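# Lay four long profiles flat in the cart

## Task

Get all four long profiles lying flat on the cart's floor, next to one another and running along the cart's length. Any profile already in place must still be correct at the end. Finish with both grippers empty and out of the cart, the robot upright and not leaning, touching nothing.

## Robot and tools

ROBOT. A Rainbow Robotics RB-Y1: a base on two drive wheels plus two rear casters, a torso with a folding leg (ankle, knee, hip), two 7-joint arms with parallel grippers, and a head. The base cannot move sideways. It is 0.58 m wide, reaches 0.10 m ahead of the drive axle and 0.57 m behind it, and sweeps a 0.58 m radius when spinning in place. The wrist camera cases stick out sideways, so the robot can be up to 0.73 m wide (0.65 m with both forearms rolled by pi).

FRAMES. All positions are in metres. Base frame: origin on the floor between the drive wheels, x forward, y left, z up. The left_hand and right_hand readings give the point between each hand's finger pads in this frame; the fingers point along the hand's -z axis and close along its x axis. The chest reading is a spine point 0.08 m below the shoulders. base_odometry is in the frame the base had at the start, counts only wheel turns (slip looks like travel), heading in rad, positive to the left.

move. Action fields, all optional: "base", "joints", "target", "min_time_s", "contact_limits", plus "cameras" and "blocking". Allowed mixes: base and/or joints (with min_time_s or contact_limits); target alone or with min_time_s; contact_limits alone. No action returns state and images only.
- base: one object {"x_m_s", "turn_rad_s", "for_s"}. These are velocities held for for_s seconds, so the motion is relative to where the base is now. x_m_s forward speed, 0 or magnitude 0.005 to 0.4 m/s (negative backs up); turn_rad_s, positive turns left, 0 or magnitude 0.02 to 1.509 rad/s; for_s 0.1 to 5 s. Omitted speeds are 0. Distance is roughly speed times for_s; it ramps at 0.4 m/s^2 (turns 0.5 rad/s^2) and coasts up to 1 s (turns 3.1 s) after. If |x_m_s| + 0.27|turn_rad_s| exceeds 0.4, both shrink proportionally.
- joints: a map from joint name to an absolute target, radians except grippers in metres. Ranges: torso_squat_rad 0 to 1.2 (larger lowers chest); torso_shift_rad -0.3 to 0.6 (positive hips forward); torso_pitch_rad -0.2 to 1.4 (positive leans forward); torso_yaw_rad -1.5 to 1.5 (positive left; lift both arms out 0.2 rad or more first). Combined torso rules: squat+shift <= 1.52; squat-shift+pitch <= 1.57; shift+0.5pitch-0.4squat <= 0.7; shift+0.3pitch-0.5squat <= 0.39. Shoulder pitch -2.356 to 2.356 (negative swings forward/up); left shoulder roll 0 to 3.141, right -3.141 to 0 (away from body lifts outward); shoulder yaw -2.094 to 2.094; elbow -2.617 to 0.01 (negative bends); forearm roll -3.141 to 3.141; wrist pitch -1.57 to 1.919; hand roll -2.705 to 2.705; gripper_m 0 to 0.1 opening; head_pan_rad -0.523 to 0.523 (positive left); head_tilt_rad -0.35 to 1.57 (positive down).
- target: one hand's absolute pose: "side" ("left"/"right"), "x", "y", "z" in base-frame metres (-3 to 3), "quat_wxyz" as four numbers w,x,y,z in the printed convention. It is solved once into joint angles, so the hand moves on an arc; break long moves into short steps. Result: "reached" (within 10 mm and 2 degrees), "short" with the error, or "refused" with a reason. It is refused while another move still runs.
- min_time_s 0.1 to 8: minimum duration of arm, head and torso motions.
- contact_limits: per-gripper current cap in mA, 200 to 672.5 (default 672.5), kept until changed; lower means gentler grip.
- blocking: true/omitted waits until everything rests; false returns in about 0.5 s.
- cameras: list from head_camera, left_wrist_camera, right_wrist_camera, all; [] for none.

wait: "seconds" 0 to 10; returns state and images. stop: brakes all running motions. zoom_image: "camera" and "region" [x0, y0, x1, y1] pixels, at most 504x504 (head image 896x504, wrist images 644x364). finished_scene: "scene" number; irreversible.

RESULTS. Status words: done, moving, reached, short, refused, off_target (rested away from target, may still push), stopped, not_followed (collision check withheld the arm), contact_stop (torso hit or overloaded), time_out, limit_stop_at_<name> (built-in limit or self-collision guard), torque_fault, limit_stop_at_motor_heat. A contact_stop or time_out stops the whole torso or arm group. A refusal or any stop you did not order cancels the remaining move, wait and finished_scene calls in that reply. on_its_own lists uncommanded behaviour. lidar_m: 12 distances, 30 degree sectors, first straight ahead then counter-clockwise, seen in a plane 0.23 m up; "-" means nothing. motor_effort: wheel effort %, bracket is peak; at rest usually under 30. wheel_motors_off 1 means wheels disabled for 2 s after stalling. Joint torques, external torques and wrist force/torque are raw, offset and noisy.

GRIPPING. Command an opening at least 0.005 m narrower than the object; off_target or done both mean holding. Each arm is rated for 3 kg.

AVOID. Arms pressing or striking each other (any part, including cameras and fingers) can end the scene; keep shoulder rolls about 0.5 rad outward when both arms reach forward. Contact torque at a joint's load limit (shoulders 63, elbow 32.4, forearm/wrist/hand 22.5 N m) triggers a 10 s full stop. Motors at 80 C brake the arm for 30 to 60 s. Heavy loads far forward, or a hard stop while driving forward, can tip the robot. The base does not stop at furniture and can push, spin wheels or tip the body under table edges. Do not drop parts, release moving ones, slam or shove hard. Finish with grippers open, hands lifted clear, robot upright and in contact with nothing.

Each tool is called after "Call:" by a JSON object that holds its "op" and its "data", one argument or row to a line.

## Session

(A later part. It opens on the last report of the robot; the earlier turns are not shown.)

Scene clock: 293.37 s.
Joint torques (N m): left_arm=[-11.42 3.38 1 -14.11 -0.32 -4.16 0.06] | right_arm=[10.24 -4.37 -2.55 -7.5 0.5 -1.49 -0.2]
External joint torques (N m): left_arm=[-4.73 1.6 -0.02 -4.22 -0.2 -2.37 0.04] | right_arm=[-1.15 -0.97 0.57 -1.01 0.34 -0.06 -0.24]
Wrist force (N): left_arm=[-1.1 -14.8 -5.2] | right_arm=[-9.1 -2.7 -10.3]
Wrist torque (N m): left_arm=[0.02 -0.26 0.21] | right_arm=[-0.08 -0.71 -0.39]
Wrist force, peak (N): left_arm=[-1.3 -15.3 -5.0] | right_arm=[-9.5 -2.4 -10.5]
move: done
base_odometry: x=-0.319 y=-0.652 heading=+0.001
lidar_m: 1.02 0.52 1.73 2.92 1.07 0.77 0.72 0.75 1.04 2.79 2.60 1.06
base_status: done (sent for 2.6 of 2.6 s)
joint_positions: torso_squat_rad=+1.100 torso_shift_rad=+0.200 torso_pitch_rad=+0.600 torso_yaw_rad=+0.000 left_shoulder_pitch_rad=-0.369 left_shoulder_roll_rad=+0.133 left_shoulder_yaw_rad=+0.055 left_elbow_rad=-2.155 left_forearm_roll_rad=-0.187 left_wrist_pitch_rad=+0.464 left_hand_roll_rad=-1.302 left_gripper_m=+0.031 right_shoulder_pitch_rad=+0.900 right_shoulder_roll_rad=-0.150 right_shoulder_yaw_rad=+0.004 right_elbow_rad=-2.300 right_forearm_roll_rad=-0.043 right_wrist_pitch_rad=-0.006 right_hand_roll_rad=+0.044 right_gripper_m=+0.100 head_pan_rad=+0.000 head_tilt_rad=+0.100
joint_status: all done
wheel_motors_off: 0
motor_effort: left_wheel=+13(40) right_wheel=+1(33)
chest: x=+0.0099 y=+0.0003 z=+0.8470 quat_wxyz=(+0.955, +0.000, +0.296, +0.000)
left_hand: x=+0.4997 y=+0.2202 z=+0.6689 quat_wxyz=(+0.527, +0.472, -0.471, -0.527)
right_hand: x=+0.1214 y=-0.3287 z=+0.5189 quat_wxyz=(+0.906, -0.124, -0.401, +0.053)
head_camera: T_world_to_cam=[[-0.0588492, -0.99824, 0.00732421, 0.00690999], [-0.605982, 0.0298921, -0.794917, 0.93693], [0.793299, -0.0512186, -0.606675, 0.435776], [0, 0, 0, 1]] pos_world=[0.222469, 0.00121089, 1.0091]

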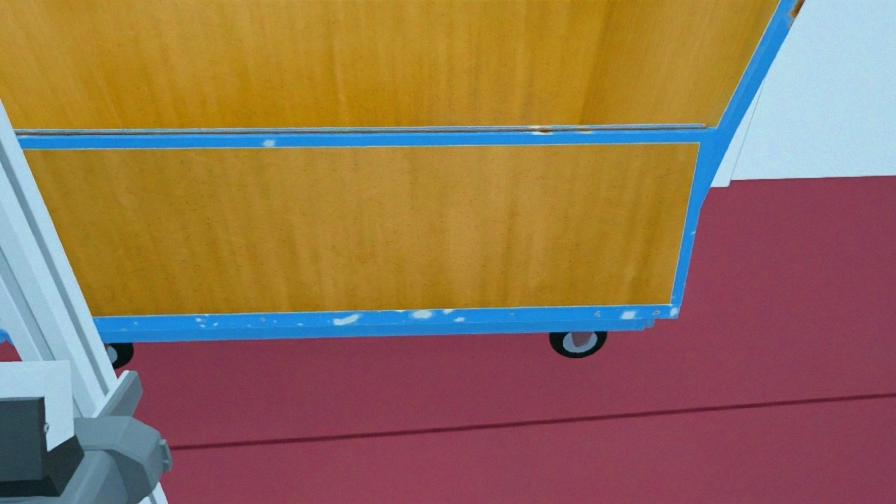

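Call:
{"op": "move", "data": {
  "target": {"side": "left", "x": 0.52, "y": 0.22, "z": 0.72, "quat_wxyz": [0.707, 0, -0.707, 0]},
  "min_time_s": 4,
  "cameras": ["head_camera"]
}}

Call:
{"op": "move", "data": {
  "joints": {"torso_squat_rad": 0.5, "torso_pitch_rad": 0.7, "torso_shift_rad": 0.2, "head_pan_rad": 0.0, "head_tilt_rad": 0.2},
  "min_time_s": 3
}}

Scene clock: 313.97 s.
Joint torques (N m): left_arm=[-13.32 0.61 0.4 -14.17 0.29 -4.3 0.45] | right_arm=[10.22 -4.66 -2.82 -7.51 0.41 -1.73 -0.22]
External joint torques (N m): left_arm=[-5.19 -0.67 0.75 -4.47 0.19 -2.46 0.5] | right_arm=[-1.17 -1.26 0.29 -1.02 0.25 -0.29 -0.25]
Wrist force (N): left_arm=[-16.6 -0.5 -3.1] | right_arm=[-9.2 -2.6 -10.2]
Wrist torque (N m): left_arm=[-0.15 -0.59 0.40] | right_arm=[-0.08 -0.71 -0.40]
Wrist force, peak (N): left_arm=[-16.6 -3.7 -3.8] | right_arm=[-9.6 -2.6 -10.3]
move: done
base_odometry: x=-0.319 y=-0.652 heading=+0.001
lidar_m: 1.02 1.08 1.73 2.93 1.06 0.78 0.73 0.75 1.03 2.79 2.61 1.05
base_status: not commanded
joint_positions: torso_squat_rad=+1.100 torso_shift_rad=+0.200 torso_pitch_rad=+0.600 torso_yaw_rad=+0.000 left_shoulder_pitch_rad=-0.485 left_shoulder_roll_rad=+0.000 left_shoulder_yaw_rad=+0.190 left_elbow_rad=-2.169 left_forearm_roll_rad=+0.096 left_wrist_pitch_rad=+0.454 left_hand_roll_rad=-0.120 left_gripper_m=+0.031 right_shoulder_pitch_rad=+0.900 right_shoulder_roll_rad=-0.150 right_shoulder_yaw_rad=+0.004 right_elbow_rad=-2.300 right_forearm_roll_rad=-0.043 right_wrist_pitch_rad=-0.006 right_hand_roll_rad=+0.044 right_gripper_m=+0.100 head_pan_rad=+0.000 head_tilt_rad=+0.100
joint_status: all done
wheel_motors_off: 0
motor_effort: left_wheel=+13(14) right_wheel=+2(3)
chest: x=+0.0099 y=+0.0003 z=+0.8470 quat_wxyz=(+0.955, +0.000, +0.296, +0.000)
left_hand: x=+0.5198 y=+0.2204 z=+0.7190 quat_wxyz=(+0.707, -0.002, -0.707, -0.003)
left_hand_status: reached (checked arc, planned for 4.0 s): 1 mm and 0.4 deg off.
right_hand: x=+0.1214 y=-0.3287 z=+0.5189 quat_wxyz=(+0.906, -0.124, -0.401, +0.053)
head_camera: T_world_to_cam=[[-0.0588492, -0.99824, 0.00732421, 0.00690999], [-0.605982, 0.0298921, -0.794917, 0.93693], [0.793299, -0.0512186, -0.606675, 0.435776], [0, 0, 0, 1]] pos_world=[0.222469, 0.00121089, 1.0091]

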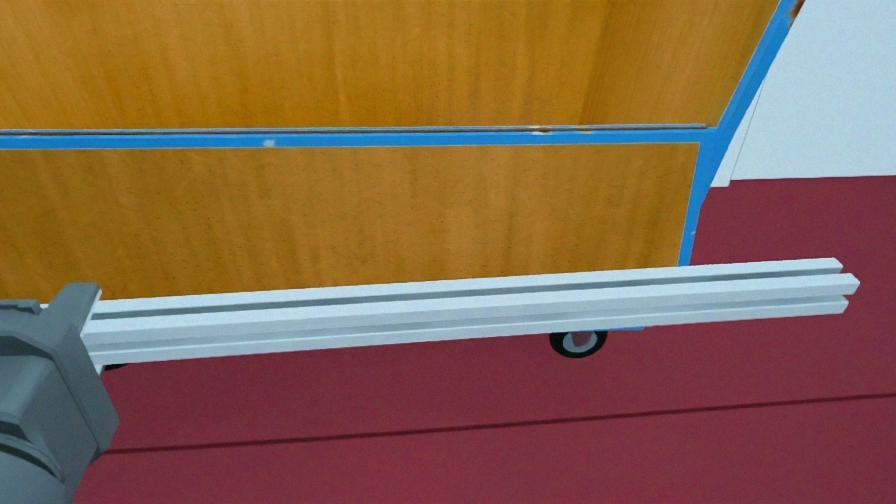

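Scene clock: 317.27 s.
Joint torques (N m): left_arm=[-11.57 0.38 -0.79 -14.35 0.19 -4.21 0.42] | right_arm=[11.98 -4.44 -2.14 -6.63 0.45 -1.44 -0.25]
External joint torques (N m): left_arm=[-4.84 -0.66 -0.49 -4.44 0.09 -2.37 0.47] | right_arm=[-0.45 -1.1 0.97 -0.96 0.3 -0.13 -0.29]
Wrist force (N): left_arm=[-16.7 -0.1 -4.7] | right_arm=[-9.0 -2.6 -11.0]
Wrist torque (N m): left_arm=[-0.19 -0.56 0.40] | right_arm=[-0.09 -0.70 -0.38]
Wrist force, peak (N): left_arm=[-17.4 -0.3 -2.9] | right_arm=[-9.5 -3.0 -10.7]
move: done
base_odometry: x=-0.319 y=-0.652 heading=+0.001
lidar_m: 1.02 1.08 1.74 2.93 1.07 0.78 0.72 0.75 1.03 2.79 2.61 1.06
base_status: not commanded
joint_positions: torso_squat_rad=+0.500 torso_shift_rad=+0.200 torso_pitch_rad=+0.701 torso_yaw_rad=+0.000 left_shoulder_pitch_rad=-0.485 left_shoulder_roll_rad=+0.000 left_shoulder_yaw_rad=+0.190 left_elbow_rad=-2.169 left_forearm_roll_rad=+0.096 left_wrist_pitch_rad=+0.454 left_hand_roll_rad=-0.120 left_gripper_m=+0.031 right_shoulder_pitch_rad=+0.900 right_shoulder_roll_rad=-0.150 right_shoulder_yaw_rad=+0.004 right_elbow_rad=-2.300 right_forearm_roll_rad=-0.043 right_wrist_pitch_rad=-0.006 right_hand_roll_rad=+0.044 right_gripper_m=+0.100 head_pan_rad=+0.000 head_tilt_rad=+0.200
joint_status: all done
wheel_motors_off: 0
motor_effort: left_wheel=+16(16) right_wheel=-1(3)
chest: x=+0.0937 y=+0.0003 z=+1.1191 quat_wxyz=(+0.939, +0.000, +0.343, +0.000)
left_hand: x=+0.5882 y=+0.2204 z=+0.9407 quat_wxyz=(+0.742, -0.002, -0.671, -0.003)
right_hand: x=+0.1718 y=-0.3286 z=+0.7815 quat_wxyz=(+0.925, -0.121, -0.355, +0.059)
pictures: head_camera, left_wrist_camera, right_wrist_camera
head_camera: T_world_to_cam=[[-0.056288, -0.998237, 0.0188202, -0.00425667], [-0.752, 0.0299887, -0.658481, 1.0651], [0.656756, -0.0512174, -0.752362, 0.730245], [0, 0, 0, 1]] pos_world=[0.321123, 0.00121108, 1.25084]
left_wrist_camera: T_world_to_cam=[[0.0659346, 0.0198843, 0.997626, -0.982251], [-0.479804, -0.875997, 0.049171, 0.460998], [0.874895, -0.481907, -0.0482179, -0.284202], [0, 0, 0, 1]] pos_world=[0.5346, 0.286405, 0.943548]
right_wrist_camera: T_world_to_cam=[[-0.736871, -0.178959, -0.651916, 0.578897], [-0.313447, 0.94485, 0.0949214, 0.320369], [0.598976, 0.274286, -0.752327, 0.64926], [0, 0, 0, 1]] pos_world=[0.1381, -0.377185, 0.835438]

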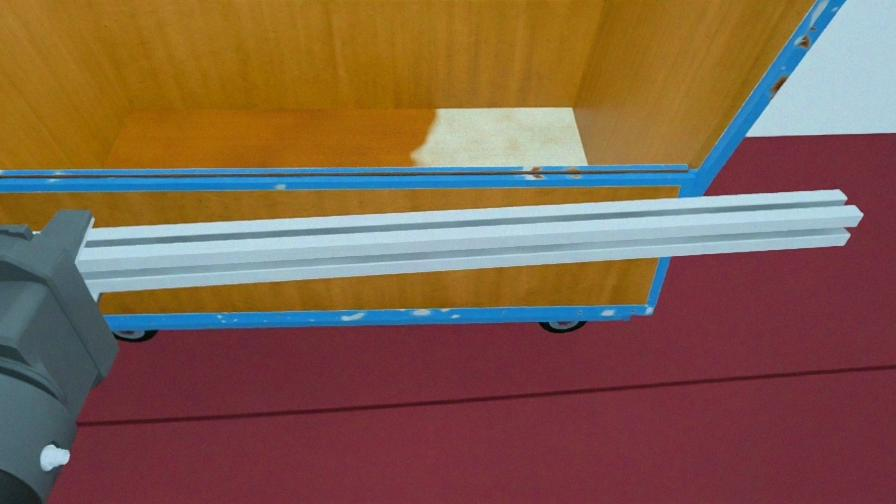

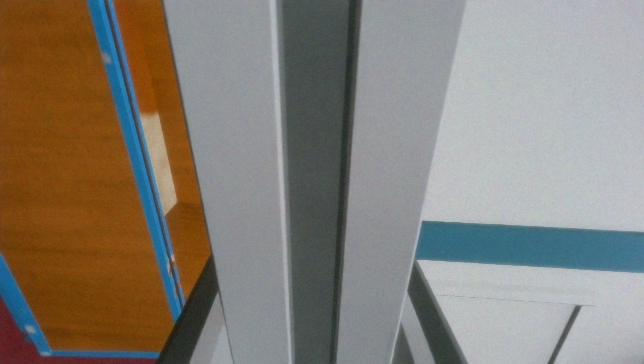

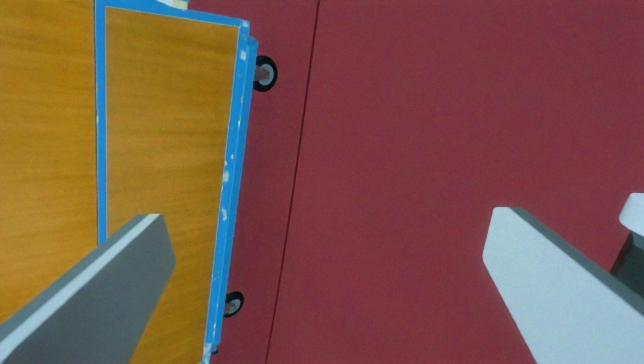

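Call:
{"op": "move", "data": {
  "joints": {"head_pan_rad": 0.5},
  "cameras": ["head_camera"]
}}

Scene clock: 326.63 s.
Joint torques (N m): left_arm=[-12.33 0.73 0.23 -14.27 0.3 -4.09 0.46] | right_arm=[11.28 -4.04 -2.07 -6.79 0.49 -1.37 -0.17]
External joint torques (N m): left_arm=[-5.59 -0.32 0.53 -4.36 0.2 -2.25 0.51] | right_arm=[-1.16 -0.7 1.03 -1.12 0.35 -0.07 -0.2]
Wrist force (N): left_arm=[-16.5 -0.3 -4.4] | right_arm=[-9.1 -2.4 -10.7]
Wrist torque (N m): left_arm=[-0.18 -0.54 0.39] | right_arm=[-0.11 -0.71 -0.37]
Wrist force, peak (N): left_arm=[-17.0 -0.3 -4.7] | right_arm=[-9.4 -2.6 -10.6]
move: done
base_odometry: x=-0.319 y=-0.652 heading=+0.001
lidar_m: 1.03 1.07 1.73 2.93 1.06 0.77 0.72 0.75 1.03 2.80 2.61 1.06
base_status: not commanded
joint_positions: torso_squat_rad=+0.500 torso_shift_rad=+0.200 torso_pitch_rad=+0.701 torso_yaw_rad=+0.000 left_shoulder_pitch_rad=-0.485 left_shoulder_roll_rad=+0.000 left_shoulder_yaw_rad=+0.190 left_elbow_rad=-2.169 left_forearm_roll_rad=+0.096 left_wrist_pitch_rad=+0.454 left_hand_roll_rad=-0.120 left_gripper_m=+0.031 right_shoulder_pitch_rad=+0.900 right_shoulder_roll_rad=-0.150 right_shoulder_yaw_rad=+0.004 right_elbow_rad=-2.300 right_forearm_roll_rad=-0.043 right_wrist_pitch_rad=-0.006 right_hand_roll_rad=+0.044 right_gripper_m=+0.100 head_pan_rad=+0.500 head_tilt_rad=+0.200
joint_status: all done
wheel_motors_off: 0
motor_effort: left_wheel=+15(16) right_wheel=+2(4)
chest: x=+0.0937 y=+0.0003 z=+1.1191 quat_wxyz=(+0.939, +0.000, +0.343, +0.000)
left_hand: x=+0.5882 y=+0.2204 z=+0.9407 quat_wxyz=(+0.742, -0.002, -0.671, -0.003)
right_hand: x=+0.1718 y=-0.3286 z=+0.7815 quat_wxyz=(+0.925, -0.121, -0.355, +0.059)
head_camera: T_world_to_cam=[[0.314608, -0.902539, -0.294016, 0.300417], [-0.749194, -0.0459027, -0.660758, 1.06738], [0.582864, 0.428154, -0.690618, 0.670042], [0, 0, 0, 1]] pos_world=[0.314621, 0.033252, 1.25635]

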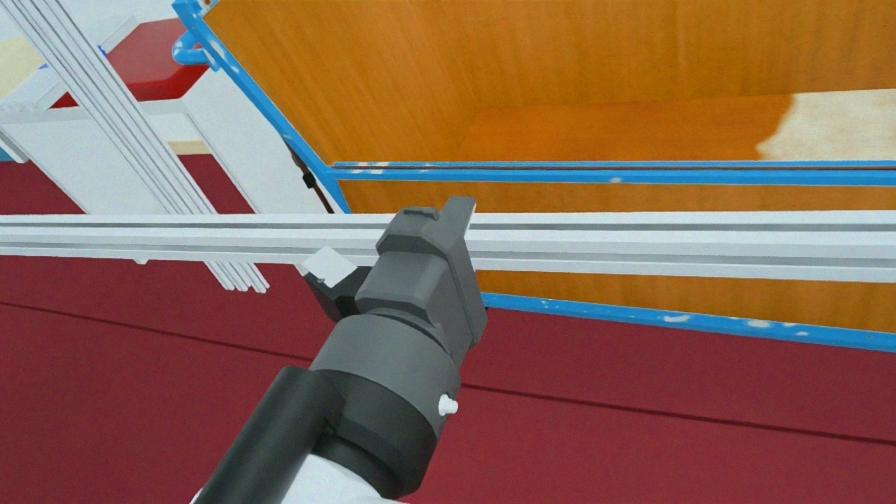

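Call:
{"op": "move", "data": {
  "target": {"side": "left", "x": 0.60, "y": 0.10, "z": 0.92, "quat_wxyz": [0.707, 0, -0.707, 0]},
  "min_time_s": 2,
  "cameras": ["head_camera"]
}}

Call:
{"op": "move", "data": {
  "joints": {"head_pan_rad": -0.1},
  "cameras": ["head_camera"]
}}

Scene clock: 338.37 s.
Joint torques (N m): left_arm=[-13.82 -2.47 -1.63 -13.73 -1.46 -1.89 0.35] | right_arm=[10.97 -4.4 -2.96 -6.65 0.37 -1.28 -0.17]
External joint torques (N m): left_arm=[-5.21 0.26 -0.49 -3.82 -0.89 -0.98 0.4] | right_arm=[-1.46 -1.06 0.14 -0.98 0.23 0.03 -0.2]
Wrist force (N): left_arm=[-16.8 -0.6 -3.2] | right_arm=[-8.9 -2.5 -10.7]
Wrist torque (N m): left_arm=[-0.37 -0.58 0.42] | right_arm=[-0.09 -0.70 -0.39]
Wrist force, peak (N): left_arm=[-16.9 0.2 -5.2] | right_arm=[-9.3 -2.4 -10.8]
move: done
base_odometry: x=-0.319 y=-0.652 heading=+0.001
lidar_m: 1.03 1.07 1.74 2.92 1.07 0.78 0.73 0.76 1.03 2.79 2.62 1.07
base_status: not commanded
joint_positions: torso_squat_rad=+0.500 torso_shift_rad=+0.200 torso_pitch_rad=+0.701 torso_yaw_rad=+0.000 left_shoulder_pitch_rad=-0.577 left_shoulder_roll_rad=+0.000 left_shoulder_yaw_rad=-0.201 left_elbow_rad=-1.887 left_forearm_roll_rad=-1.203 left_wrist_pitch_rad=+0.400 left_hand_roll_rad=+1.058 left_gripper_m=+0.031 right_shoulder_pitch_rad=+0.900 right_shoulder_roll_rad=-0.150 right_shoulder_yaw_rad=+0.004 right_elbow_rad=-2.300 right_forearm_roll_rad=-0.043 right_wrist_pitch_rad=-0.006 right_hand_roll_rad=+0.044 right_gripper_m=+0.100 head_pan_rad=+0.500 head_tilt_rad=+0.200
joint_status: all done
wheel_motors_off: 0
motor_effort: left_wheel=+16(16) right_wheel=+0(3)
chest: x=+0.0937 y=+0.0003 z=+1.1191 quat_wxyz=(+0.939, +0.000, +0.343, +0.000)
left_hand: x=+0.5997 y=+0.1002 z=+0.9192 quat_wxyz=(+0.710, -0.001, -0.705, -0.002)
left_hand_status: reached (checked arc, planned for 2.0 s): 1 mm and 0.5 deg off.
right_hand: x=+0.1718 y=-0.3286 z=+0.7815 quat_wxyz=(+0.925, -0.121, -0.355, +0.059)
head_camera: T_world_to_cam=[[0.314608, -0.902539, -0.294016, 0.300417], [-0.749194, -0.0459027, -0.660758, 1.06738], [0.582864, 0.428154, -0.690618, 0.670042], [0, 0, 0, 1]] pos_world=[0.314621, 0.033252, 1.25635]

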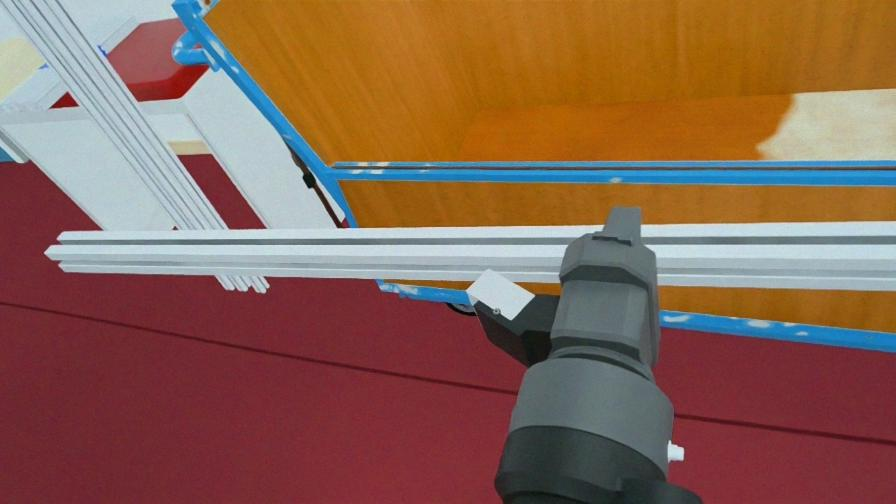

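Scene clock: 339.43 s.
Joint torques (N m): left_arm=[-13.8 -3.19 -1.98 -13.66 -1.72 -1.78 0.26] | right_arm=[11.32 -4.28 -2.43 -6.52 0.19 -1.29 -0.07]
External joint torques (N m): left_arm=[-5.2 -0.46 -0.83 -3.75 -1.14 -0.87 0.31] | right_arm=[-1.12 -0.94 0.67 -0.85 0.05 0.01 -0.11]
Wrist force (N): left_arm=[-16.8 0.0 -3.3] | right_arm=[-8.9 -2.5 -10.7]
Wrist torque (N m): left_arm=[-0.27 -0.59 0.38] | right_arm=[-0.09 -0.68 -0.38]
Wrist force, peak (N): left_arm=[-17.4 0.0 -3.5] | right_arm=[-9.2 -2.5 -10.7]
move: done
base_odometry: x=-0.319 y=-0.652 heading=+0.001
lidar_m: 1.02 1.07 1.74 2.93 1.06 0.77 0.72 0.75 1.03 2.78 2.60 1.07
base_status: not commanded
joint_positions: torso_squat_rad=+0.500 torso_shift_rad=+0.200 torso_pitch_rad=+0.701 torso_yaw_rad=+0.000 left_shoulder_pitch_rad=-0.577 left_shoulder_roll_rad=+0.000 left_shoulder_yaw_rad=-0.201 left_elbow_rad=-1.887 left_forearm_roll_rad=-1.203 left_wrist_pitch_rad=+0.400 left_hand_roll_rad=+1.058 left_gripper_m=+0.031 right_shoulder_pitch_rad=+0.900 right_shoulder_roll_rad=-0.150 right_shoulder_yaw_rad=+0.004 right_elbow_rad=-2.300 right_forearm_roll_rad=-0.043 right_wrist_pitch_rad=-0.006 right_hand_roll_rad=+0.044 right_gripper_m=+0.100 head_pan_rad=-0.100 head_tilt_rad=+0.200
joint_status: all done
wheel_motors_off: 0
motor_effort: left_wheel=+15(16) right_wheel=+0(3)
chest: x=+0.0937 y=+0.0003 z=+1.1191 quat_wxyz=(+0.939, +0.000, +0.343, +0.000)
left_hand: x=+0.5997 y=+0.1002 z=+0.9192 quat_wxyz=(+0.710, -0.001, -0.705, -0.002)
right_hand: x=+0.1718 y=-0.3286 z=+0.7815 quat_wxyz=(+0.925, -0.121, -0.355, +0.059)
head_camera: T_world_to_cam=[[-0.132251, -0.987741, 0.0829296, -0.0666366], [-0.74907, 0.0448001, -0.660974, 1.0675], [0.649156, -0.149534, -0.745812, 0.723864], [0, 0, 0, 1]] pos_world=[0.320922, -0.00540131, 1.25099]

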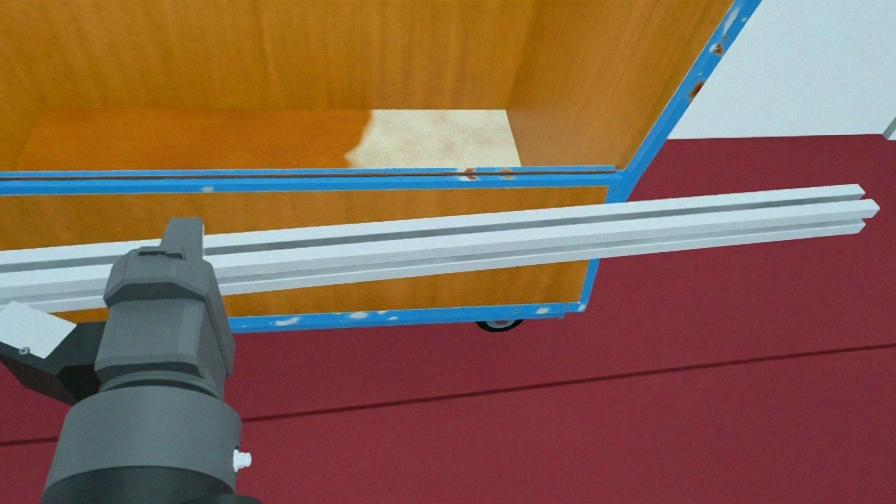

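Call:
{"op": "move", "data": {
  "target": {"side": "left", "x": 0.60, "y": 0.13, "z": 0.92, "quat_wxyz": [0.707, 0, -0.707, 0]},
  "cameras": []
}}

Call:
{"op": "move", "data": {
  "base": {"x_m_s": 0.2, "for_s": 2.0},
  "cameras": ["head_camera", "left_wrist_camera"]
}}

Call:
{"op": "move", "data": {
  "joints": {"head_pan_rad": 0.45},
  "cameras": ["head_camera"]
}}

Scene clock: 379.40 s.
Joint torques (N m): left_arm=[-12.65 -0.96 -1.18 -14.31 -1.62 -2.1 -0.03] | right_arm=[11.4 -4.42 -2.39 -6.87 0.07 -1.52 -0.13]
External joint torques (N m): left_arm=[-4.46 0.29 -0.89 -4.33 -1.07 -1.19 0.03] | right_arm=[-1.04 -1.08 0.71 -1.2 -0.07 -0.22 -0.17]
Wrist force (N): left_arm=[-16.9 -0.4 -3.2] | right_arm=[-9.1 -2.5 -11.0]
Wrist torque (N m): left_arm=[-0.12 -0.58 0.42] | right_arm=[-0.11 -0.70 -0.38]
Wrist force, peak (N): left_arm=[-17.5 -0.9 -2.5] | right_arm=[-9.1 -2.4 -11.1]
move: done
base_odometry: x=-0.319 y=-0.652 heading=+0.001
lidar_m: 1.02 1.06 1.73 2.94 1.07 0.78 0.72 0.76 1.03 2.78 2.61 1.07
base_status: not commanded
joint_positions: torso_squat_rad=+0.500 torso_shift_rad=+0.200 torso_pitch_rad=+0.701 torso_yaw_rad=+0.000 left_shoulder_pitch_rad=-0.552 left_shoulder_roll_rad=+0.073 left_shoulder_yaw_rad=-0.165 left_elbow_rad=-1.924 left_forearm_roll_rad=-1.125 left_wrist_pitch_rad=+0.384 left_hand_roll_rad=+1.057 left_gripper_m=+0.031 right_shoulder_pitch_rad=+0.900 right_shoulder_roll_rad=-0.150 right_shoulder_yaw_rad=+0.004 right_elbow_rad=-2.300 right_forearm_roll_rad=-0.043 right_wrist_pitch_rad=-0.006 right_hand_roll_rad=+0.044 right_gripper_m=+0.100 head_pan_rad=-0.100 head_tilt_rad=+0.200
joint_status: all done
wheel_motors_off: 0
motor_effort: left_wheel=+15(16) right_wheel=+0(3)
chest: x=+0.0937 y=+0.0003 z=+1.1191 quat_wxyz=(+0.939, +0.000, +0.343, +0.000)
left_hand: x=+0.5998 y=+0.1302 z=+0.9189 quat_wxyz=(+0.708, +0.000, -0.707, +0.000)
left_hand_status: reached (checked arc, planned for 0.3 s): 1 mm and 0.1 deg off.
right_hand: x=+0.1718 y=-0.3286 z=+0.7815 quat_wxyz=(+0.925, -0.121, -0.355, +0.059)

Scene clock: 382.43 s.
Joint torques (N m): left_arm=[-11.28 -0.88 -0.65 -14.37 -1.69 -2.24 0.05] | right_arm=[11.9 -4.65 -2.26 -6.34 0.42 -1.56 -0.31]
External joint torques (N m): left_arm=[-3.09 0.37 -0.36 -4.39 -1.14 -1.33 0.1] | right_arm=[-0.53 -1.31 0.84 -0.67 0.28 -0.25 -0.35]
Wrist force (N): left_arm=[-16.7 -0.7 -2.8] | right_arm=[-9.0 -2.5 -10.8]
Wrist torque (N m): left_arm=[-0.18 -0.56 0.41] | right_arm=[-0.11 -0.71 -0.38]
Wrist force, peak (N): left_arm=[-17.6 -0.6 -3.4] | right_arm=[-9.3 -2.6 -10.8]
move: done
base_odometry: x=+0.081 y=-0.651 heading=+0.001
lidar_m: 0.63 0.66 0.92 4.53 1.65 1.20 1.13 1.17 1.58 4.32 2.05 0.63
base_status: done (sent for 2 of 2 s)
joint_positions: torso_squat_rad=+0.500 torso_shift_rad=+0.200 torso_pitch_rad=+0.701 torso_yaw_rad=+0.000 left_shoulder_pitch_rad=-0.552 left_shoulder_roll_rad=+0.073 left_shoulder_yaw_rad=-0.165 left_elbow_rad=-1.924 left_forearm_roll_rad=-1.125 left_wrist_pitch_rad=+0.384 left_hand_roll_rad=+1.057 left_gripper_m=+0.031 right_shoulder_pitch_rad=+0.900 right_shoulder_roll_rad=-0.150 right_shoulder_yaw_rad=+0.004 right_elbow_rad=-2.300 right_forearm_roll_rad=-0.043 right_wrist_pitch_rad=-0.006 right_hand_roll_rad=+0.044 right_gripper_m=+0.100 head_pan_rad=-0.100 head_tilt_rad=+0.200
joint_status: not commanded
wheel_motors_off: 0
motor_effort: left_wheel=-2(45) right_wheel=-1(36)
chest: x=+0.0937 y=+0.0003 z=+1.1191 quat_wxyz=(+0.939, +0.000, +0.343, +0.000)
left_hand: x=+0.5998 y=+0.1302 z=+0.9190 quat_wxyz=(+0.708, +0.000, -0.707, +0.000)
right_hand: x=+0.1718 y=-0.3286 z=+0.7815 quat_wxyz=(+0.925, -0.121, -0.355, +0.059)
head_camera: T_world_to_cam=[[-0.132257, -0.987741, 0.0829239, -0.0666356], [-0.749069, 0.0448087, -0.660975, 1.06757], [0.649156, -0.149534, -0.745812, 0.723939], [0, 0, 0, 1]] pos_world=[0.320922, -0.00540129, 1.25109]
left_wrist_camera: T_world_to_cam=[[-0.0328138, 0.0203672, 0.999254, -0.901959], [-0.475311, -0.879815, 0.00232439, 0.429458], [0.879206, -0.47488, 0.0385508, -0.422037], [0, 0, 0, 1]] pos_world=[0.545586, 0.195797, 0.916557]

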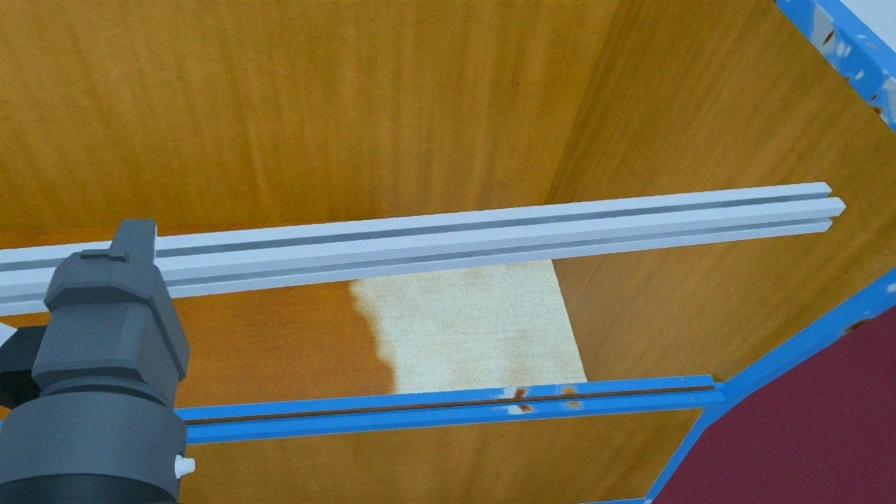

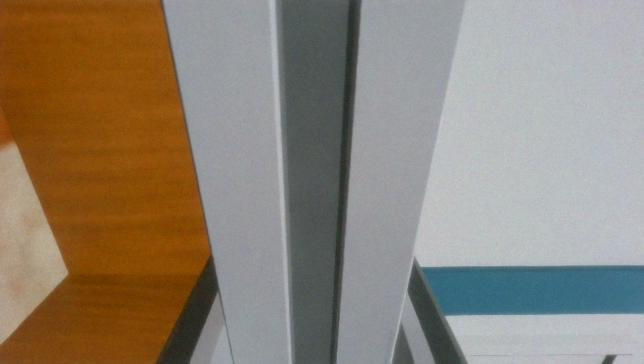

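Scene clock: 383.47 s.
Joint torques (N m): left_arm=[-12.11 -0.99 -1.29 -13.66 -1.3 -1.88 0.02] | right_arm=[11.61 -4.14 -2.72 -6.47 0.17 -1.36 -0.36]
External joint torques (N m): left_arm=[-3.92 0.26 -1 -3.68 -0.75 -0.97 0.07] | right_arm=[-0.83 -0.8 0.39 -0.79 0.02 -0.06 -0.39]
Wrist force (N): left_arm=[-16.4 -0.4 -2.7] | right_arm=[-9.0 -2.7 -10.7]
Wrist torque (N m): left_arm=[-0.17 -0.53 0.41] | right_arm=[-0.08 -0.71 -0.38]
Wrist force, peak (N): left_arm=[-17.3 0.0 -3.2] | right_arm=[-9.2 -2.7 -10.9]
move: done
base_odometry: x=+0.081 y=-0.651 heading=+0.001
lidar_m: 0.62 0.65 0.91 4.52 1.63 1.20 1.13 1.17 1.59 4.30 2.04 0.65
base_status: not commanded
joint_positions: torso_squat_rad=+0.500 torso_shift_rad=+0.200 torso_pitch_rad=+0.701 torso_yaw_rad=+0.000 left_shoulder_pitch_rad=-0.552 left_shoulder_roll_rad=+0.073 left_shoulder_yaw_rad=-0.165 left_elbow_rad=-1.924 left_forearm_roll_rad=-1.125 left_wrist_pitch_rad=+0.384 left_hand_roll_rad=+1.057 left_gripper_m=+0.031 right_shoulder_pitch_rad=+0.900 right_shoulder_roll_rad=-0.150 right_shoulder_yaw_rad=+0.004 right_elbow_rad=-2.300 right_forearm_roll_rad=-0.043 right_wrist_pitch_rad=-0.006 right_hand_roll_rad=+0.044 right_gripper_m=+0.100 head_pan_rad=+0.450 head_tilt_rad=+0.200
joint_status: all done
wheel_motors_off: 0
motor_effort: left_wheel=-1(2) right_wheel=+0(2)
chest: x=+0.0937 y=+0.0003 z=+1.1191 quat_wxyz=(+0.939, +0.000, +0.343, +0.000)
left_hand: x=+0.5998 y=+0.1302 z=+0.9190 quat_wxyz=(+0.708, +0.000, -0.707, +0.000)
right_hand: x=+0.1718 y=-0.3286 z=+0.7815 quat_wxyz=(+0.925, -0.121, -0.355, +0.059)
head_camera: T_world_to_cam=[[0.279704, -0.922913, -0.264569, 0.271728], [-0.750721, -0.038461, -0.659499, 1.06609], [0.598485, 0.383082, -0.703608, 0.68276], [0, 0, 0, 1]] pos_world=[0.315714, 0.0302314, 1.25537]

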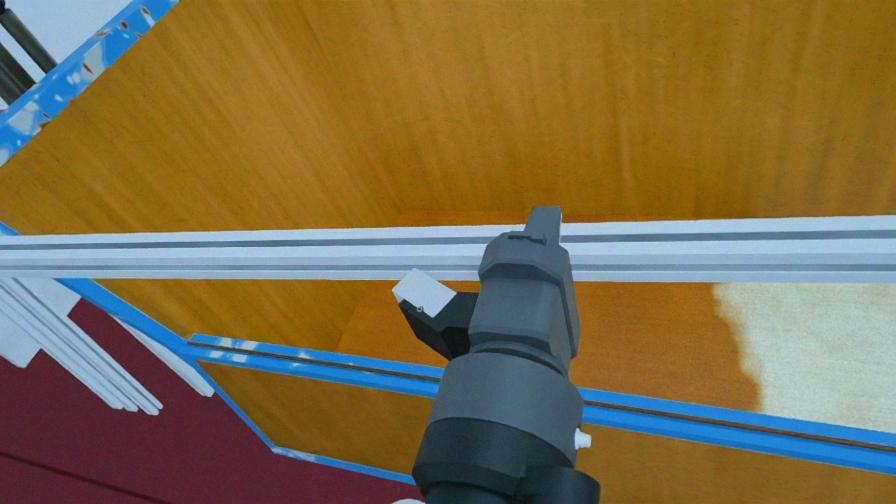

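Call:
{"op": "move", "data": {
  "target": {"side": "left", "x": 0.60, "y": 0.115, "z": 0.92, "quat_wxyz": [0.707, 0, -0.707, 0]},
  "cameras": []
}}

Call:
{"op": "move", "data": {
  "joints": {"head_pan_rad": 0.52},
  "cameras": ["head_camera"]
}}

Call:
{"op": "zoom_image", "data": {
  "camera": "head_camera",
  "region": [0, 120, 300, 320]
}}

Call:
{"op": "move", "data": {
  "joints": {"head_pan_rad": -0.1},
  "cameras": ["head_camera"]
}}

Scene clock: 407.33 s.
Joint torques (N m): left_arm=[-12.37 -1.91 -1.59 -13.75 -1.63 -1.91 0.03] | right_arm=[11.08 -4.46 -1.97 -6.46 0.27 -1.39 -0.42]
External joint torques (N m): left_arm=[-3.99 0.09 -0.87 -3.8 -1.07 -0.99 0.09] | right_arm=[-1.35 -1.12 1.13 -0.79 0.13 -0.09 -0.46]
Wrist force (N): left_arm=[-16.7 -0.5 -3.1] | right_arm=[-9.0 -2.6 -10.9]
Wrist torque (N m): left_arm=[-0.38 -0.59 0.39] | right_arm=[-0.08 -0.70 -0.38]
Wrist force, peak (N): left_arm=[-17.4 3.0 -2.9] | right_arm=[-9.0 -2.6 -11.1]
move: done
base_odometry: x=+0.081 y=-0.651 heading=+0.001
lidar_m: 0.62 0.66 0.92 4.51 1.64 1.20 1.12 1.18 1.60 4.33 2.05 0.65
base_status: not commanded
joint_positions: torso_squat_rad=+0.500 torso_shift_rad=+0.200 torso_pitch_rad=+0.701 torso_yaw_rad=+0.000 left_shoulder_pitch_rad=-0.564 left_shoulder_roll_rad=+0.036 left_shoulder_yaw_rad=-0.184 left_elbow_rad=-1.909 left_forearm_roll_rad=-1.162 left_wrist_pitch_rad=+0.392 left_hand_roll_rad=+1.054 left_gripper_m=+0.031 right_shoulder_pitch_rad=+0.900 right_shoulder_roll_rad=-0.150 right_shoulder_yaw_rad=+0.004 right_elbow_rad=-2.300 right_forearm_roll_rad=-0.043 right_wrist_pitch_rad=-0.006 right_hand_roll_rad=+0.044 right_gripper_m=+0.100 head_pan_rad=+0.450 head_tilt_rad=+0.200
joint_status: all done
wheel_motors_off: 0
motor_effort: left_wheel=-1(2) right_wheel=+2(2)
chest: x=+0.0937 y=+0.0003 z=+1.1191 quat_wxyz=(+0.939, +0.000, +0.343, +0.000)
left_hand: x=+0.5996 y=+0.1152 z=+0.9195 quat_wxyz=(+0.708, +0.000, -0.706, -0.001)
left_hand_status: reached (checked arc, planned for 0.2 s): 1 mm and 0.2 deg off.
right_hand: x=+0.1718 y=-0.3286 z=+0.7815 quat_wxyz=(+0.925, -0.121, -0.355, +0.059)

Scene clock: 407.90 s.
Joint torques (N m): left_arm=[-12.66 -2.15 -0.6 -13.58 -1.75 -2 0.14] | right_arm=[11.96 -4.61 -2.37 -6.74 0.45 -1.4 -0.16]
External joint torques (N m): left_arm=[-4.27 -0.16 0.13 -3.63 -1.19 -1.08 0.19] | right_arm=[-0.47 -1.27 0.74 -1.07 0.31 -0.1 -0.2]
Wrist force (N): left_arm=[-16.7 -0.1 -2.8] | right_arm=[-8.9 -2.6 -10.6]
Wrist torque (N m): left_arm=[-0.20 -0.60 0.41] | right_arm=[-0.10 -0.69 -0.38]
Wrist force, peak (N): left_arm=[-16.9 0.0 -3.5] | right_arm=[-9.1 -2.5 -10.9]
move: done
base_odometry: x=+0.081 y=-0.651 heading=+0.001
lidar_m: 0.62 0.66 0.91 4.52 1.63 1.20 1.12 1.17 1.59 4.31 2.04 0.65
base_status: not commanded
joint_positions: torso_squat_rad=+0.500 torso_shift_rad=+0.200 torso_pitch_rad=+0.701 torso_yaw_rad=+0.000 left_shoulder_pitch_rad=-0.564 left_shoulder_roll_rad=+0.036 left_shoulder_yaw_rad=-0.184 left_elbow_rad=-1.909 left_forearm_roll_rad=-1.162 left_wrist_pitch_rad=+0.392 left_hand_roll_rad=+1.054 left_gripper_m=+0.031 right_shoulder_pitch_rad=+0.900 right_shoulder_roll_rad=-0.150 right_shoulder_yaw_rad=+0.004 right_elbow_rad=-2.300 right_forearm_roll_rad=-0.043 right_wrist_pitch_rad=-0.006 right_hand_roll_rad=+0.044 right_gripper_m=+0.100 head_pan_rad=+0.520 head_tilt_rad=+0.200
joint_status: all done
wheel_motors_off: 0
motor_effort: left_wheel=-1(2) right_wheel=+1(3)
chest: x=+0.0937 y=+0.0003 z=+1.1191 quat_wxyz=(+0.939, +0.000, +0.343, +0.000)
left_hand: x=+0.5996 y=+0.1152 z=+0.9195 quat_wxyz=(+0.708, +0.000, -0.706, -0.001)
right_hand: x=+0.1718 y=-0.3286 z=+0.7815 quat_wxyz=(+0.925, -0.121, -0.355, +0.059)
head_camera: T_world_to_cam=[[0.328313, -0.893793, -0.305525, 0.31162], [-0.748404, -0.048807, -0.661444, 1.06796], [0.576283, 0.445817, -0.684942, 0.664553], [0, 0, 0, 1]] pos_world=[0.313985, 0.034379, 1.25678]

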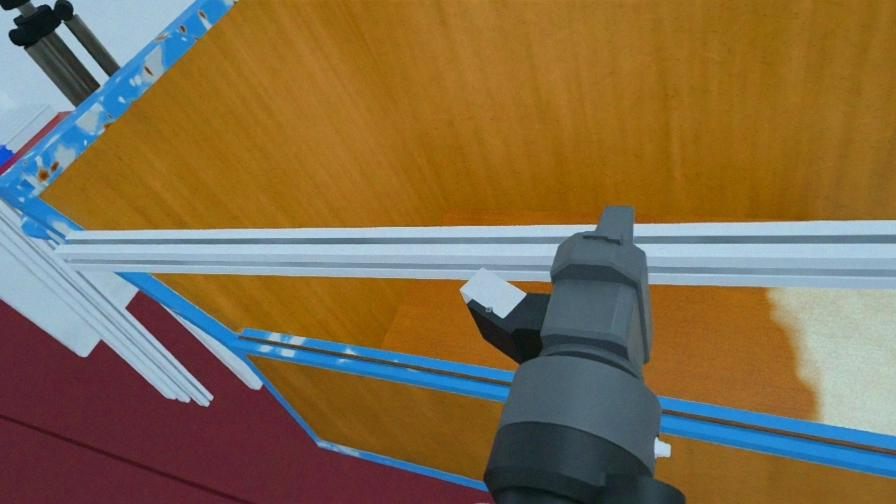

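Scaled by 1.680 (camera's finer frame: 1280x720).

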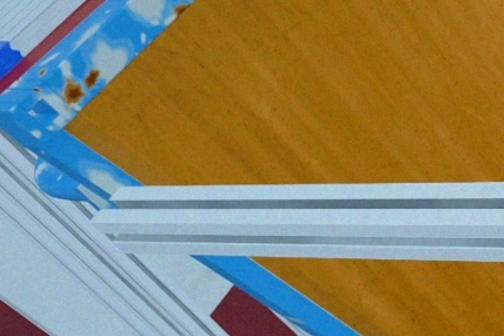

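Scene clock: 409.00 s.
Joint torques (N m): left_arm=[-12.61 -2.12 -1.17 -14.05 -1.66 -2.14 0.08] | right_arm=[11.89 -4.66 -2.56 -6.72 0.21 -1.51 -0.25]
External joint torques (N m): left_arm=[-4.22 -0.12 -0.45 -4.1 -1.1 -1.23 0.13] | right_arm=[-0.55 -1.32 0.54 -1.05 0.07 -0.21 -0.29]
Wrist force (N): left_arm=[-16.4 -0.1 -3.0] | right_arm=[-8.8 -2.5 -10.8]
Wrist torque (N m): left_arm=[-0.14 -0.56 0.37] | right_arm=[-0.10 -0.69 -0.38]
Wrist force, peak (N): left_arm=[-17.0 -0.1 -2.9] | right_arm=[-9.1 -2.6 -11.0]
move: done
base_odometry: x=+0.081 y=-0.651 heading=+0.001
lidar_m: 0.62 0.65 0.91 4.53 1.64 1.19 1.13 1.17 1.60 4.32 2.05 0.65
base_status: not commanded
joint_positions: torso_squat_rad=+0.500 torso_shift_rad=+0.200 torso_pitch_rad=+0.701 torso_yaw_rad=+0.000 left_shoulder_pitch_rad=-0.564 left_shoulder_roll_rad=+0.036 left_shoulder_yaw_rad=-0.184 left_elbow_rad=-1.909 left_forearm_roll_rad=-1.162 left_wrist_pitch_rad=+0.392 left_hand_roll_rad=+1.054 left_gripper_m=+0.031 right_shoulder_pitch_rad=+0.900 right_shoulder_roll_rad=-0.150 right_shoulder_yaw_rad=+0.004 right_elbow_rad=-2.300 right_forearm_roll_rad=-0.043 right_wrist_pitch_rad=-0.006 right_hand_roll_rad=+0.044 right_gripper_m=+0.100 head_pan_rad=-0.100 head_tilt_rad=+0.200
joint_status: all done
wheel_motors_off: 0
motor_effort: left_wheel=-1(2) right_wheel=+1(3)
chest: x=+0.0937 y=+0.0003 z=+1.1191 quat_wxyz=(+0.939, +0.000, +0.343, +0.000)
left_hand: x=+0.5996 y=+0.1152 z=+0.9195 quat_wxyz=(+0.708, +0.000, -0.706, -0.001)
right_hand: x=+0.1718 y=-0.3286 z=+0.7815 quat_wxyz=(+0.925, -0.121, -0.355, +0.059)
head_camera: T_world_to_cam=[[-0.132257, -0.987741, 0.0829239, -0.0666356], [-0.749069, 0.0448087, -0.660975, 1.06757], [0.649156, -0.149534, -0.745812, 0.723939], [0, 0, 0, 1]] pos_world=[0.320922, -0.00540129, 1.25109]

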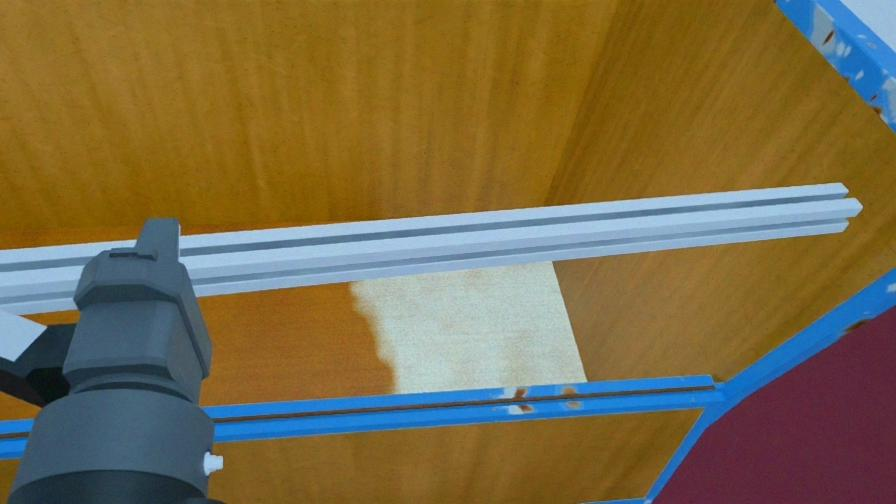

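Call:
{"op": "move", "data": {
  "target": {"side": "left", "x": 0.60, "y": 0.125, "z": 0.90, "quat_wxyz": [0.707, 0, -0.707, 0]},
  "cameras": []
}}

Call:
{"op": "move", "data": {
  "base": {"x_m_s": 0.1, "for_s": 1.2},
  "cameras": ["head_camera"]
}}

Call:
{"op": "move", "data": {
  "joints": {"head_pan_rad": 0.52},
  "cameras": ["head_camera"]
}}

Scene clock: 435.73 s.
Joint torques (N m): left_arm=[-13.06 -2.86 -0.79 -14.11 -1.34 -1.56 -0.28] | right_arm=[11.51 -4.22 -2.09 -6.76 0.32 -1.37 -0.3]
External joint torques (N m): left_arm=[-4.89 -0.93 0.18 -4.14 -0.88 -0.83 -0.23] | right_arm=[-0.92 -0.88 1.01 -1.09 0.18 -0.07 -0.34]
Wrist force (N): left_arm=[-16.8 0.4 -2.5] | right_arm=[-9.1 -2.6 -10.8]
Wrist torque (N m): left_arm=[-0.05 -0.57 0.38] | right_arm=[-0.09 -0.73 -0.37]
Wrist force, peak (N): left_arm=[-18.3 0.7 -3.2] | right_arm=[-9.1 -2.8 -11.0]
move: done
base_odometry: x=+0.081 y=-0.651 heading=+0.001
lidar_m: 0.63 0.64 0.92 4.53 1.64 1.20 1.13 1.17 1.60 4.32 2.05 0.64
base_status: not commanded
joint_positions: torso_squat_rad=+0.500 torso_shift_rad=+0.200 torso_pitch_rad=+0.701 torso_yaw_rad=+0.000 left_shoulder_pitch_rad=-0.545 left_shoulder_roll_rad=+0.007 left_shoulder_yaw_rad=-0.125 left_elbow_rad=-1.848 left_forearm_roll_rad=-1.285 left_wrist_pitch_rad=+0.301 left_hand_roll_rad=+1.174 left_gripper_m=+0.031 right_shoulder_pitch_rad=+0.900 right_shoulder_roll_rad=-0.150 right_shoulder_yaw_rad=+0.004 right_elbow_rad=-2.300 right_forearm_roll_rad=-0.043 right_wrist_pitch_rad=-0.006 right_hand_roll_rad=+0.044 right_gripper_m=+0.100 head_pan_rad=-0.100 head_tilt_rad=+0.200
joint_status: all done
wheel_motors_off: 0
motor_effort: left_wheel=-1(2) right_wheel=+1(3)
chest: x=+0.0937 y=+0.0003 z=+1.1191 quat_wxyz=(+0.939, +0.000, +0.343, +0.000)
left_hand: x=+0.5996 y=+0.1250 z=+0.8986 quat_wxyz=(+0.710, +0.000, -0.704, -0.001)
left_hand_status: reached (checked arc, planned for 0.3 s): 1 mm and 0.5 deg off.
right_hand: x=+0.1718 y=-0.3286 z=+0.7815 quat_wxyz=(+0.925, -0.121, -0.355, +0.059)

Scene clock: 437.53 s.
Joint torques (N m): left_arm=[-12.01 -2.76 -1.92 -13.88 -0.97 -1.5 0.07] | right_arm=[11.56 -4.59 -2.67 -6.56 0.41 -1.52 -0.16]
External joint torques (N m): left_arm=[-3.84 -0.83 -0.94 -3.91 -0.52 -0.79 0.12] | right_arm=[-0.88 -1.25 0.43 -0.89 0.27 -0.22 -0.2]
Wrist force (N): left_arm=[-16.7 -0.2 -2.6] | right_arm=[-8.9 -2.4 -10.7]
Wrist torque (N m): left_arm=[-0.18 -0.57 0.35] | right_arm=[-0.12 -0.71 -0.40]
Wrist force, peak (N): left_arm=[-17.5 -0.2 -4.3] | right_arm=[-9.0 -2.5 -11.2]
move: done
base_odometry: x=+0.201 y=-0.651 heading=+0.001
lidar_m: 0.50 0.53 0.74 4.98 1.81 1.31 1.25 1.30 1.76 4.75 1.88 0.52
base_status: done (sent for 1.2 of 1.2 s)
joint_positions: torso_squat_rad=+0.500 torso_shift_rad=+0.200 torso_pitch_rad=+0.701 torso_yaw_rad=+0.000 left_shoulder_pitch_rad=-0.545 left_shoulder_roll_rad=+0.007 left_shoulder_yaw_rad=-0.125 left_elbow_rad=-1.848 left_forearm_roll_rad=-1.285 left_wrist_pitch_rad=+0.301 left_hand_roll_rad=+1.174 left_gripper_m=+0.031 right_shoulder_pitch_rad=+0.900 right_shoulder_roll_rad=-0.150 right_shoulder_yaw_rad=+0.004 right_elbow_rad=-2.300 right_forearm_roll_rad=-0.043 right_wrist_pitch_rad=-0.006 right_hand_roll_rad=+0.044 right_gripper_m=+0.100 head_pan_rad=-0.100 head_tilt_rad=+0.200
joint_status: not commanded
wheel_motors_off: 0
motor_effort: left_wheel=-4(24) right_wheel=-3(30)
chest: x=+0.0937 y=+0.0003 z=+1.1191 quat_wxyz=(+0.939, +0.000, +0.343, +0.000)
left_hand: x=+0.5996 y=+0.1250 z=+0.8986 quat_wxyz=(+0.710, +0.000, -0.704, -0.001)
right_hand: x=+0.1718 y=-0.3286 z=+0.7815 quat_wxyz=(+0.925, -0.121, -0.355, +0.059)
head_camera: T_world_to_cam=[[-0.132251, -0.987741, 0.0829296, -0.0666449], [-0.74907, 0.0448001, -0.660974, 1.06757], [0.649156, -0.149534, -0.745812, 0.723939], [0, 0, 0, 1]] pos_world=[0.320922, -0.00540131, 1.25109]

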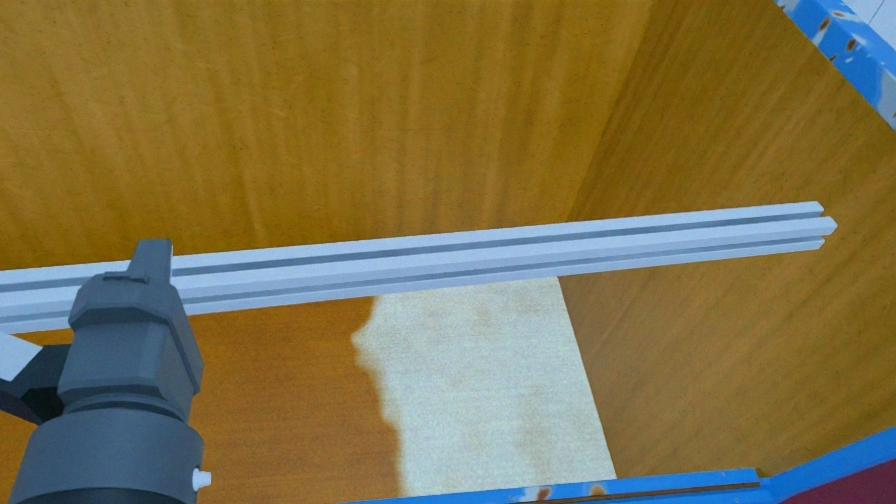

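Scene clock: 438.63 s.
Joint torques (N m): left_arm=[-11.92 -3.34 -0.92 -14.13 -0.91 -1.78 -0.11] | right_arm=[11.58 -3.84 -2.44 -6.34 0.36 -1.42 0.01]
External joint torques (N m): left_arm=[-3.75 -1.42 0.06 -4.16 -0.45 -1.06 -0.06] | right_arm=[-0.85 -0.5 0.67 -0.67 0.22 -0.12 -0.03]
Wrist force (N): left_arm=[-16.6 0.0 -3.2] | right_arm=[-8.9 -2.4 -10.6]
Wrist torque (N m): left_arm=[-0.24 -0.54 0.37] | right_arm=[-0.12 -0.70 -0.38]
Wrist force, peak (N): left_arm=[-17.3 -0.1 -2.8] | right_arm=[-9.2 -2.6 -10.8]
move: done
base_odometry: x=+0.201 y=-0.651 heading=+0.001
lidar_m: 0.50 0.53 0.74 4.97 1.80 1.31 1.25 1.29 1.76 4.75 1.87 0.53
base_status: not commanded
joint_positions: torso_squat_rad=+0.500 torso_shift_rad=+0.200 torso_pitch_rad=+0.701 torso_yaw_rad=+0.000 left_shoulder_pitch_rad=-0.545 left_shoulder_roll_rad=+0.007 left_shoulder_yaw_rad=-0.125 left_elbow_rad=-1.848 left_forearm_roll_rad=-1.285 left_wrist_pitch_rad=+0.301 left_hand_roll_rad=+1.174 left_gripper_m=+0.031 right_shoulder_pitch_rad=+0.900 right_shoulder_roll_rad=-0.150 right_shoulder_yaw_rad=+0.004 right_elbow_rad=-2.300 right_forearm_roll_rad=-0.043 right_wrist_pitch_rad=-0.006 right_hand_roll_rad=+0.044 right_gripper_m=+0.100 head_pan_rad=+0.520 head_tilt_rad=+0.200
joint_status: all done
wheel_motors_off: 0
motor_effort: left_wheel=-4(5) right_wheel=-2(4)
chest: x=+0.0937 y=+0.0003 z=+1.1191 quat_wxyz=(+0.939, +0.000, +0.343, +0.000)
left_hand: x=+0.5996 y=+0.1250 z=+0.8986 quat_wxyz=(+0.710, +0.000, -0.704, -0.001)
right_hand: x=+0.1718 y=-0.3286 z=+0.7815 quat_wxyz=(+0.925, -0.121, -0.355, +0.059)
head_camera: T_world_to_cam=[[0.328331, -0.893778, -0.305547, 0.311609], [-0.748448, -0.0488401, -0.661393, 1.06798], [0.576216, 0.445842, -0.684982, 0.664565], [0, 0, 0, 1]] pos_world=[0.314085, 0.0343788, 1.25678]

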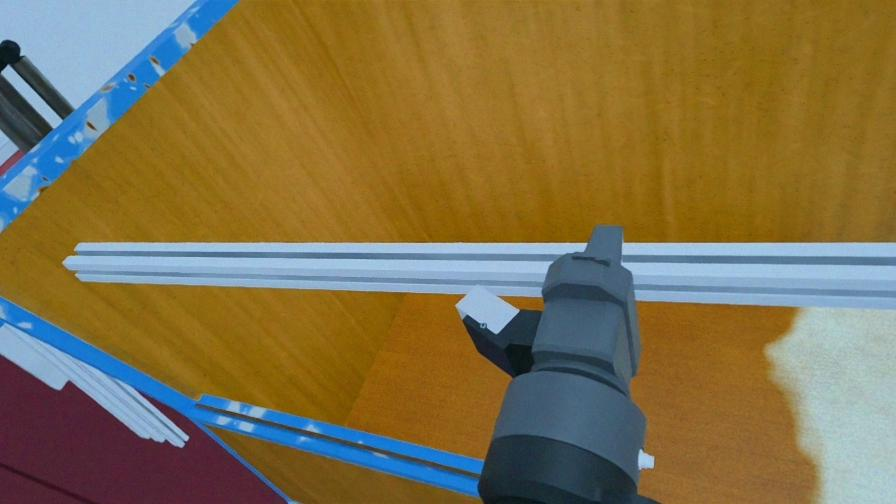

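Call:
{"op": "move", "data": {
  "base": {"x_m_s": 0.1, "for_s": 1.3},
  "joints": {"head_pan_rad": 0.2, "head_tilt_rad": 0.1},
  "cameras": []
}}

Call:
{"op": "move", "data": {
  "target": {"side": "left", "x": 0.70, "y": 0.125, "z": 0.75, "quat_wxyz": [0.924, 0, -0.383, 0]},
  "min_time_s": 2.5,
  "cameras": ["head_camera", "left_wrist_camera"]
}}

Scene clock: 446.87 s.
Joint torques (N m): left_arm=[-12.03 -3.27 -1.02 -14.44 -1.44 -1.67 0.15] | right_arm=[11.6 -4.46 -2.45 -6.66 0.23 -1.51 -0.36]
External joint torques (N m): left_arm=[-3.85 -1.34 -0.04 -4.46 -0.99 -0.96 0.2] | right_arm=[-0.83 -1.13 0.65 -0.98 0.08 -0.21 -0.39]
Wrist force (N): left_arm=[-16.7 0.2 -2.9] | right_arm=[-9.1 -2.6 -10.8]
Wrist torque (N m): left_arm=[-0.22 -0.55 0.41] | right_arm=[-0.10 -0.71 -0.38]
Wrist force, peak (N): left_arm=[-17.7 0.3 -3.3] | right_arm=[-9.1 -2.6 -11.1]
move: done
base_odometry: x=+0.331 y=-0.651 heading=+0.001
lidar_m: 0.37 0.40 0.55 4.58 1.99 1.46 1.37 1.43 1.95 4.77 0.53 0.39
base_status: done (sent for 1.3 of 1.3 s)
joint_positions: torso_squat_rad=+0.500 torso_shift_rad=+0.200 torso_pitch_rad=+0.701 torso_yaw_rad=+0.000 left_shoulder_pitch_rad=-0.545 left_shoulder_roll_rad=+0.007 left_shoulder_yaw_rad=-0.125 left_elbow_rad=-1.848 left_forearm_roll_rad=-1.285 left_wrist_pitch_rad=+0.301 left_hand_roll_rad=+1.174 left_gripper_m=+0.031 right_shoulder_pitch_rad=+0.900 right_shoulder_roll_rad=-0.150 right_shoulder_yaw_rad=+0.004 right_elbow_rad=-2.300 right_forearm_roll_rad=-0.043 right_wrist_pitch_rad=-0.006 right_hand_roll_rad=+0.044 right_gripper_m=+0.100 head_pan_rad=+0.200 head_tilt_rad=+0.100
joint_status: all done
wheel_motors_off: 0
motor_effort: left_wheel=-3(25) right_wheel=-2(29)
chest: x=+0.0937 y=+0.0003 z=+1.1191 quat_wxyz=(+0.939, +0.000, +0.343, +0.000)
left_hand: x=+0.5996 y=+0.1250 z=+0.8987 quat_wxyz=(+0.710, +0.000, -0.704, -0.001)
right_hand: x=+0.1718 y=-0.3286 z=+0.7815 quat_wxyz=(+0.925, -0.121, -0.355, +0.059)

Scene clock: 449.70 s.
Joint torques (N m): left_arm=[-24.1 4.77 1.72 -12.56 -0.84 -2.7 -0.2] | right_arm=[11.55 -4.38 -2.39 -6.53 0.35 -1.3 -0.19]
External joint torques (N m): left_arm=[-6.69 1.98 0.8 -3.2 -0.45 -1.46 -0.17] | right_arm=[-0.89 -1.05 0.71 -0.86 0.21 0 -0.23]
Wrist force (N): left_arm=[-11.7 -0.6 -13.7] | right_arm=[-8.9 -2.7 -10.8]
Wrist torque (N m): left_arm=[-0.28 -0.48 0.38] | right_arm=[-0.07 -0.71 -0.38]
Wrist force, peak (N): left_arm=[-14.0 0.2 -12.5] | right_arm=[-9.0 -2.6 -11.0]
move: done
base_odometry: x=+0.331 y=-0.651 heading=+0.001
lidar_m: 0.37 0.40 0.55 4.59 1.98 1.46 1.38 1.43 1.95 4.76 0.52 0.39
base_status: not commanded
joint_positions: torso_squat_rad=+0.500 torso_shift_rad=+0.200 torso_pitch_rad=+0.701 torso_yaw_rad=+0.000 left_shoulder_pitch_rad=-1.184 left_shoulder_roll_rad=+0.182 left_shoulder_yaw_rad=-0.020 left_elbow_rad=-1.126 left_forearm_roll_rad=-0.189 left_wrist_pitch_rad=+0.828 left_hand_roll_rad=+0.446 left_gripper_m=+0.031 right_shoulder_pitch_rad=+0.900 right_shoulder_roll_rad=-0.150 right_shoulder_yaw_rad=+0.004 right_elbow_rad=-2.300 right_forearm_roll_rad=-0.043 right_wrist_pitch_rad=-0.006 right_hand_roll_rad=+0.044 right_gripper_m=+0.100 head_pan_rad=+0.200 head_tilt_rad=+0.100
joint_status: all done
wheel_motors_off: 0
motor_effort: left_wheel=-2(4) right_wheel=-1(3)
chest: x=+0.0937 y=+0.0003 z=+1.1191 quat_wxyz=(+0.939, +0.000, +0.343, +0.000)
left_hand: x=+0.6987 y=+0.1251 z=+0.7492 quat_wxyz=(+0.924, +0.001, -0.383, +0.001)
left_hand_status: reached (checked arc, planned for 2.5 s): 2 mm and 0.1 deg off.
right_hand: x=+0.1718 y=-0.3286 z=+0.7815 quat_wxyz=(+0.925, -0.121, -0.355, +0.059)
head_camera: T_world_to_cam=[[0.0945004, -0.988815, -0.115389, 0.128523], [-0.686354, 0.0192436, -0.727013, 1.13555], [0.721102, 0.147901, -0.676859, 0.619836], [0, 0, 0, 1]] pos_world=[0.320283, 0.0135595, 1.25993]
left_wrist_camera: T_world_to_cam=[[0.681809, 0.021769, 0.731206, -1.02753], [-0.333434, -0.880438, 0.33712, 0.12248], [0.651121, -0.473661, -0.593032, 0.127494], [0, 0, 0, 1]] pos_world=[0.658406, 0.190593, 0.785656]

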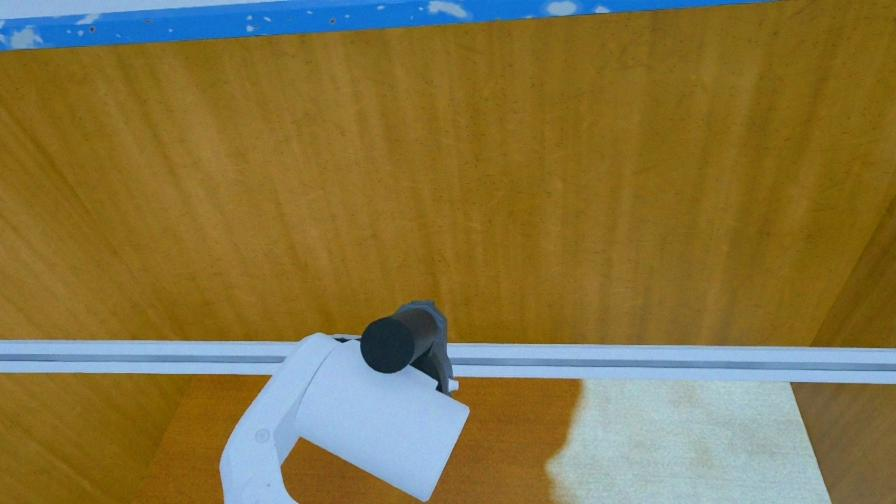

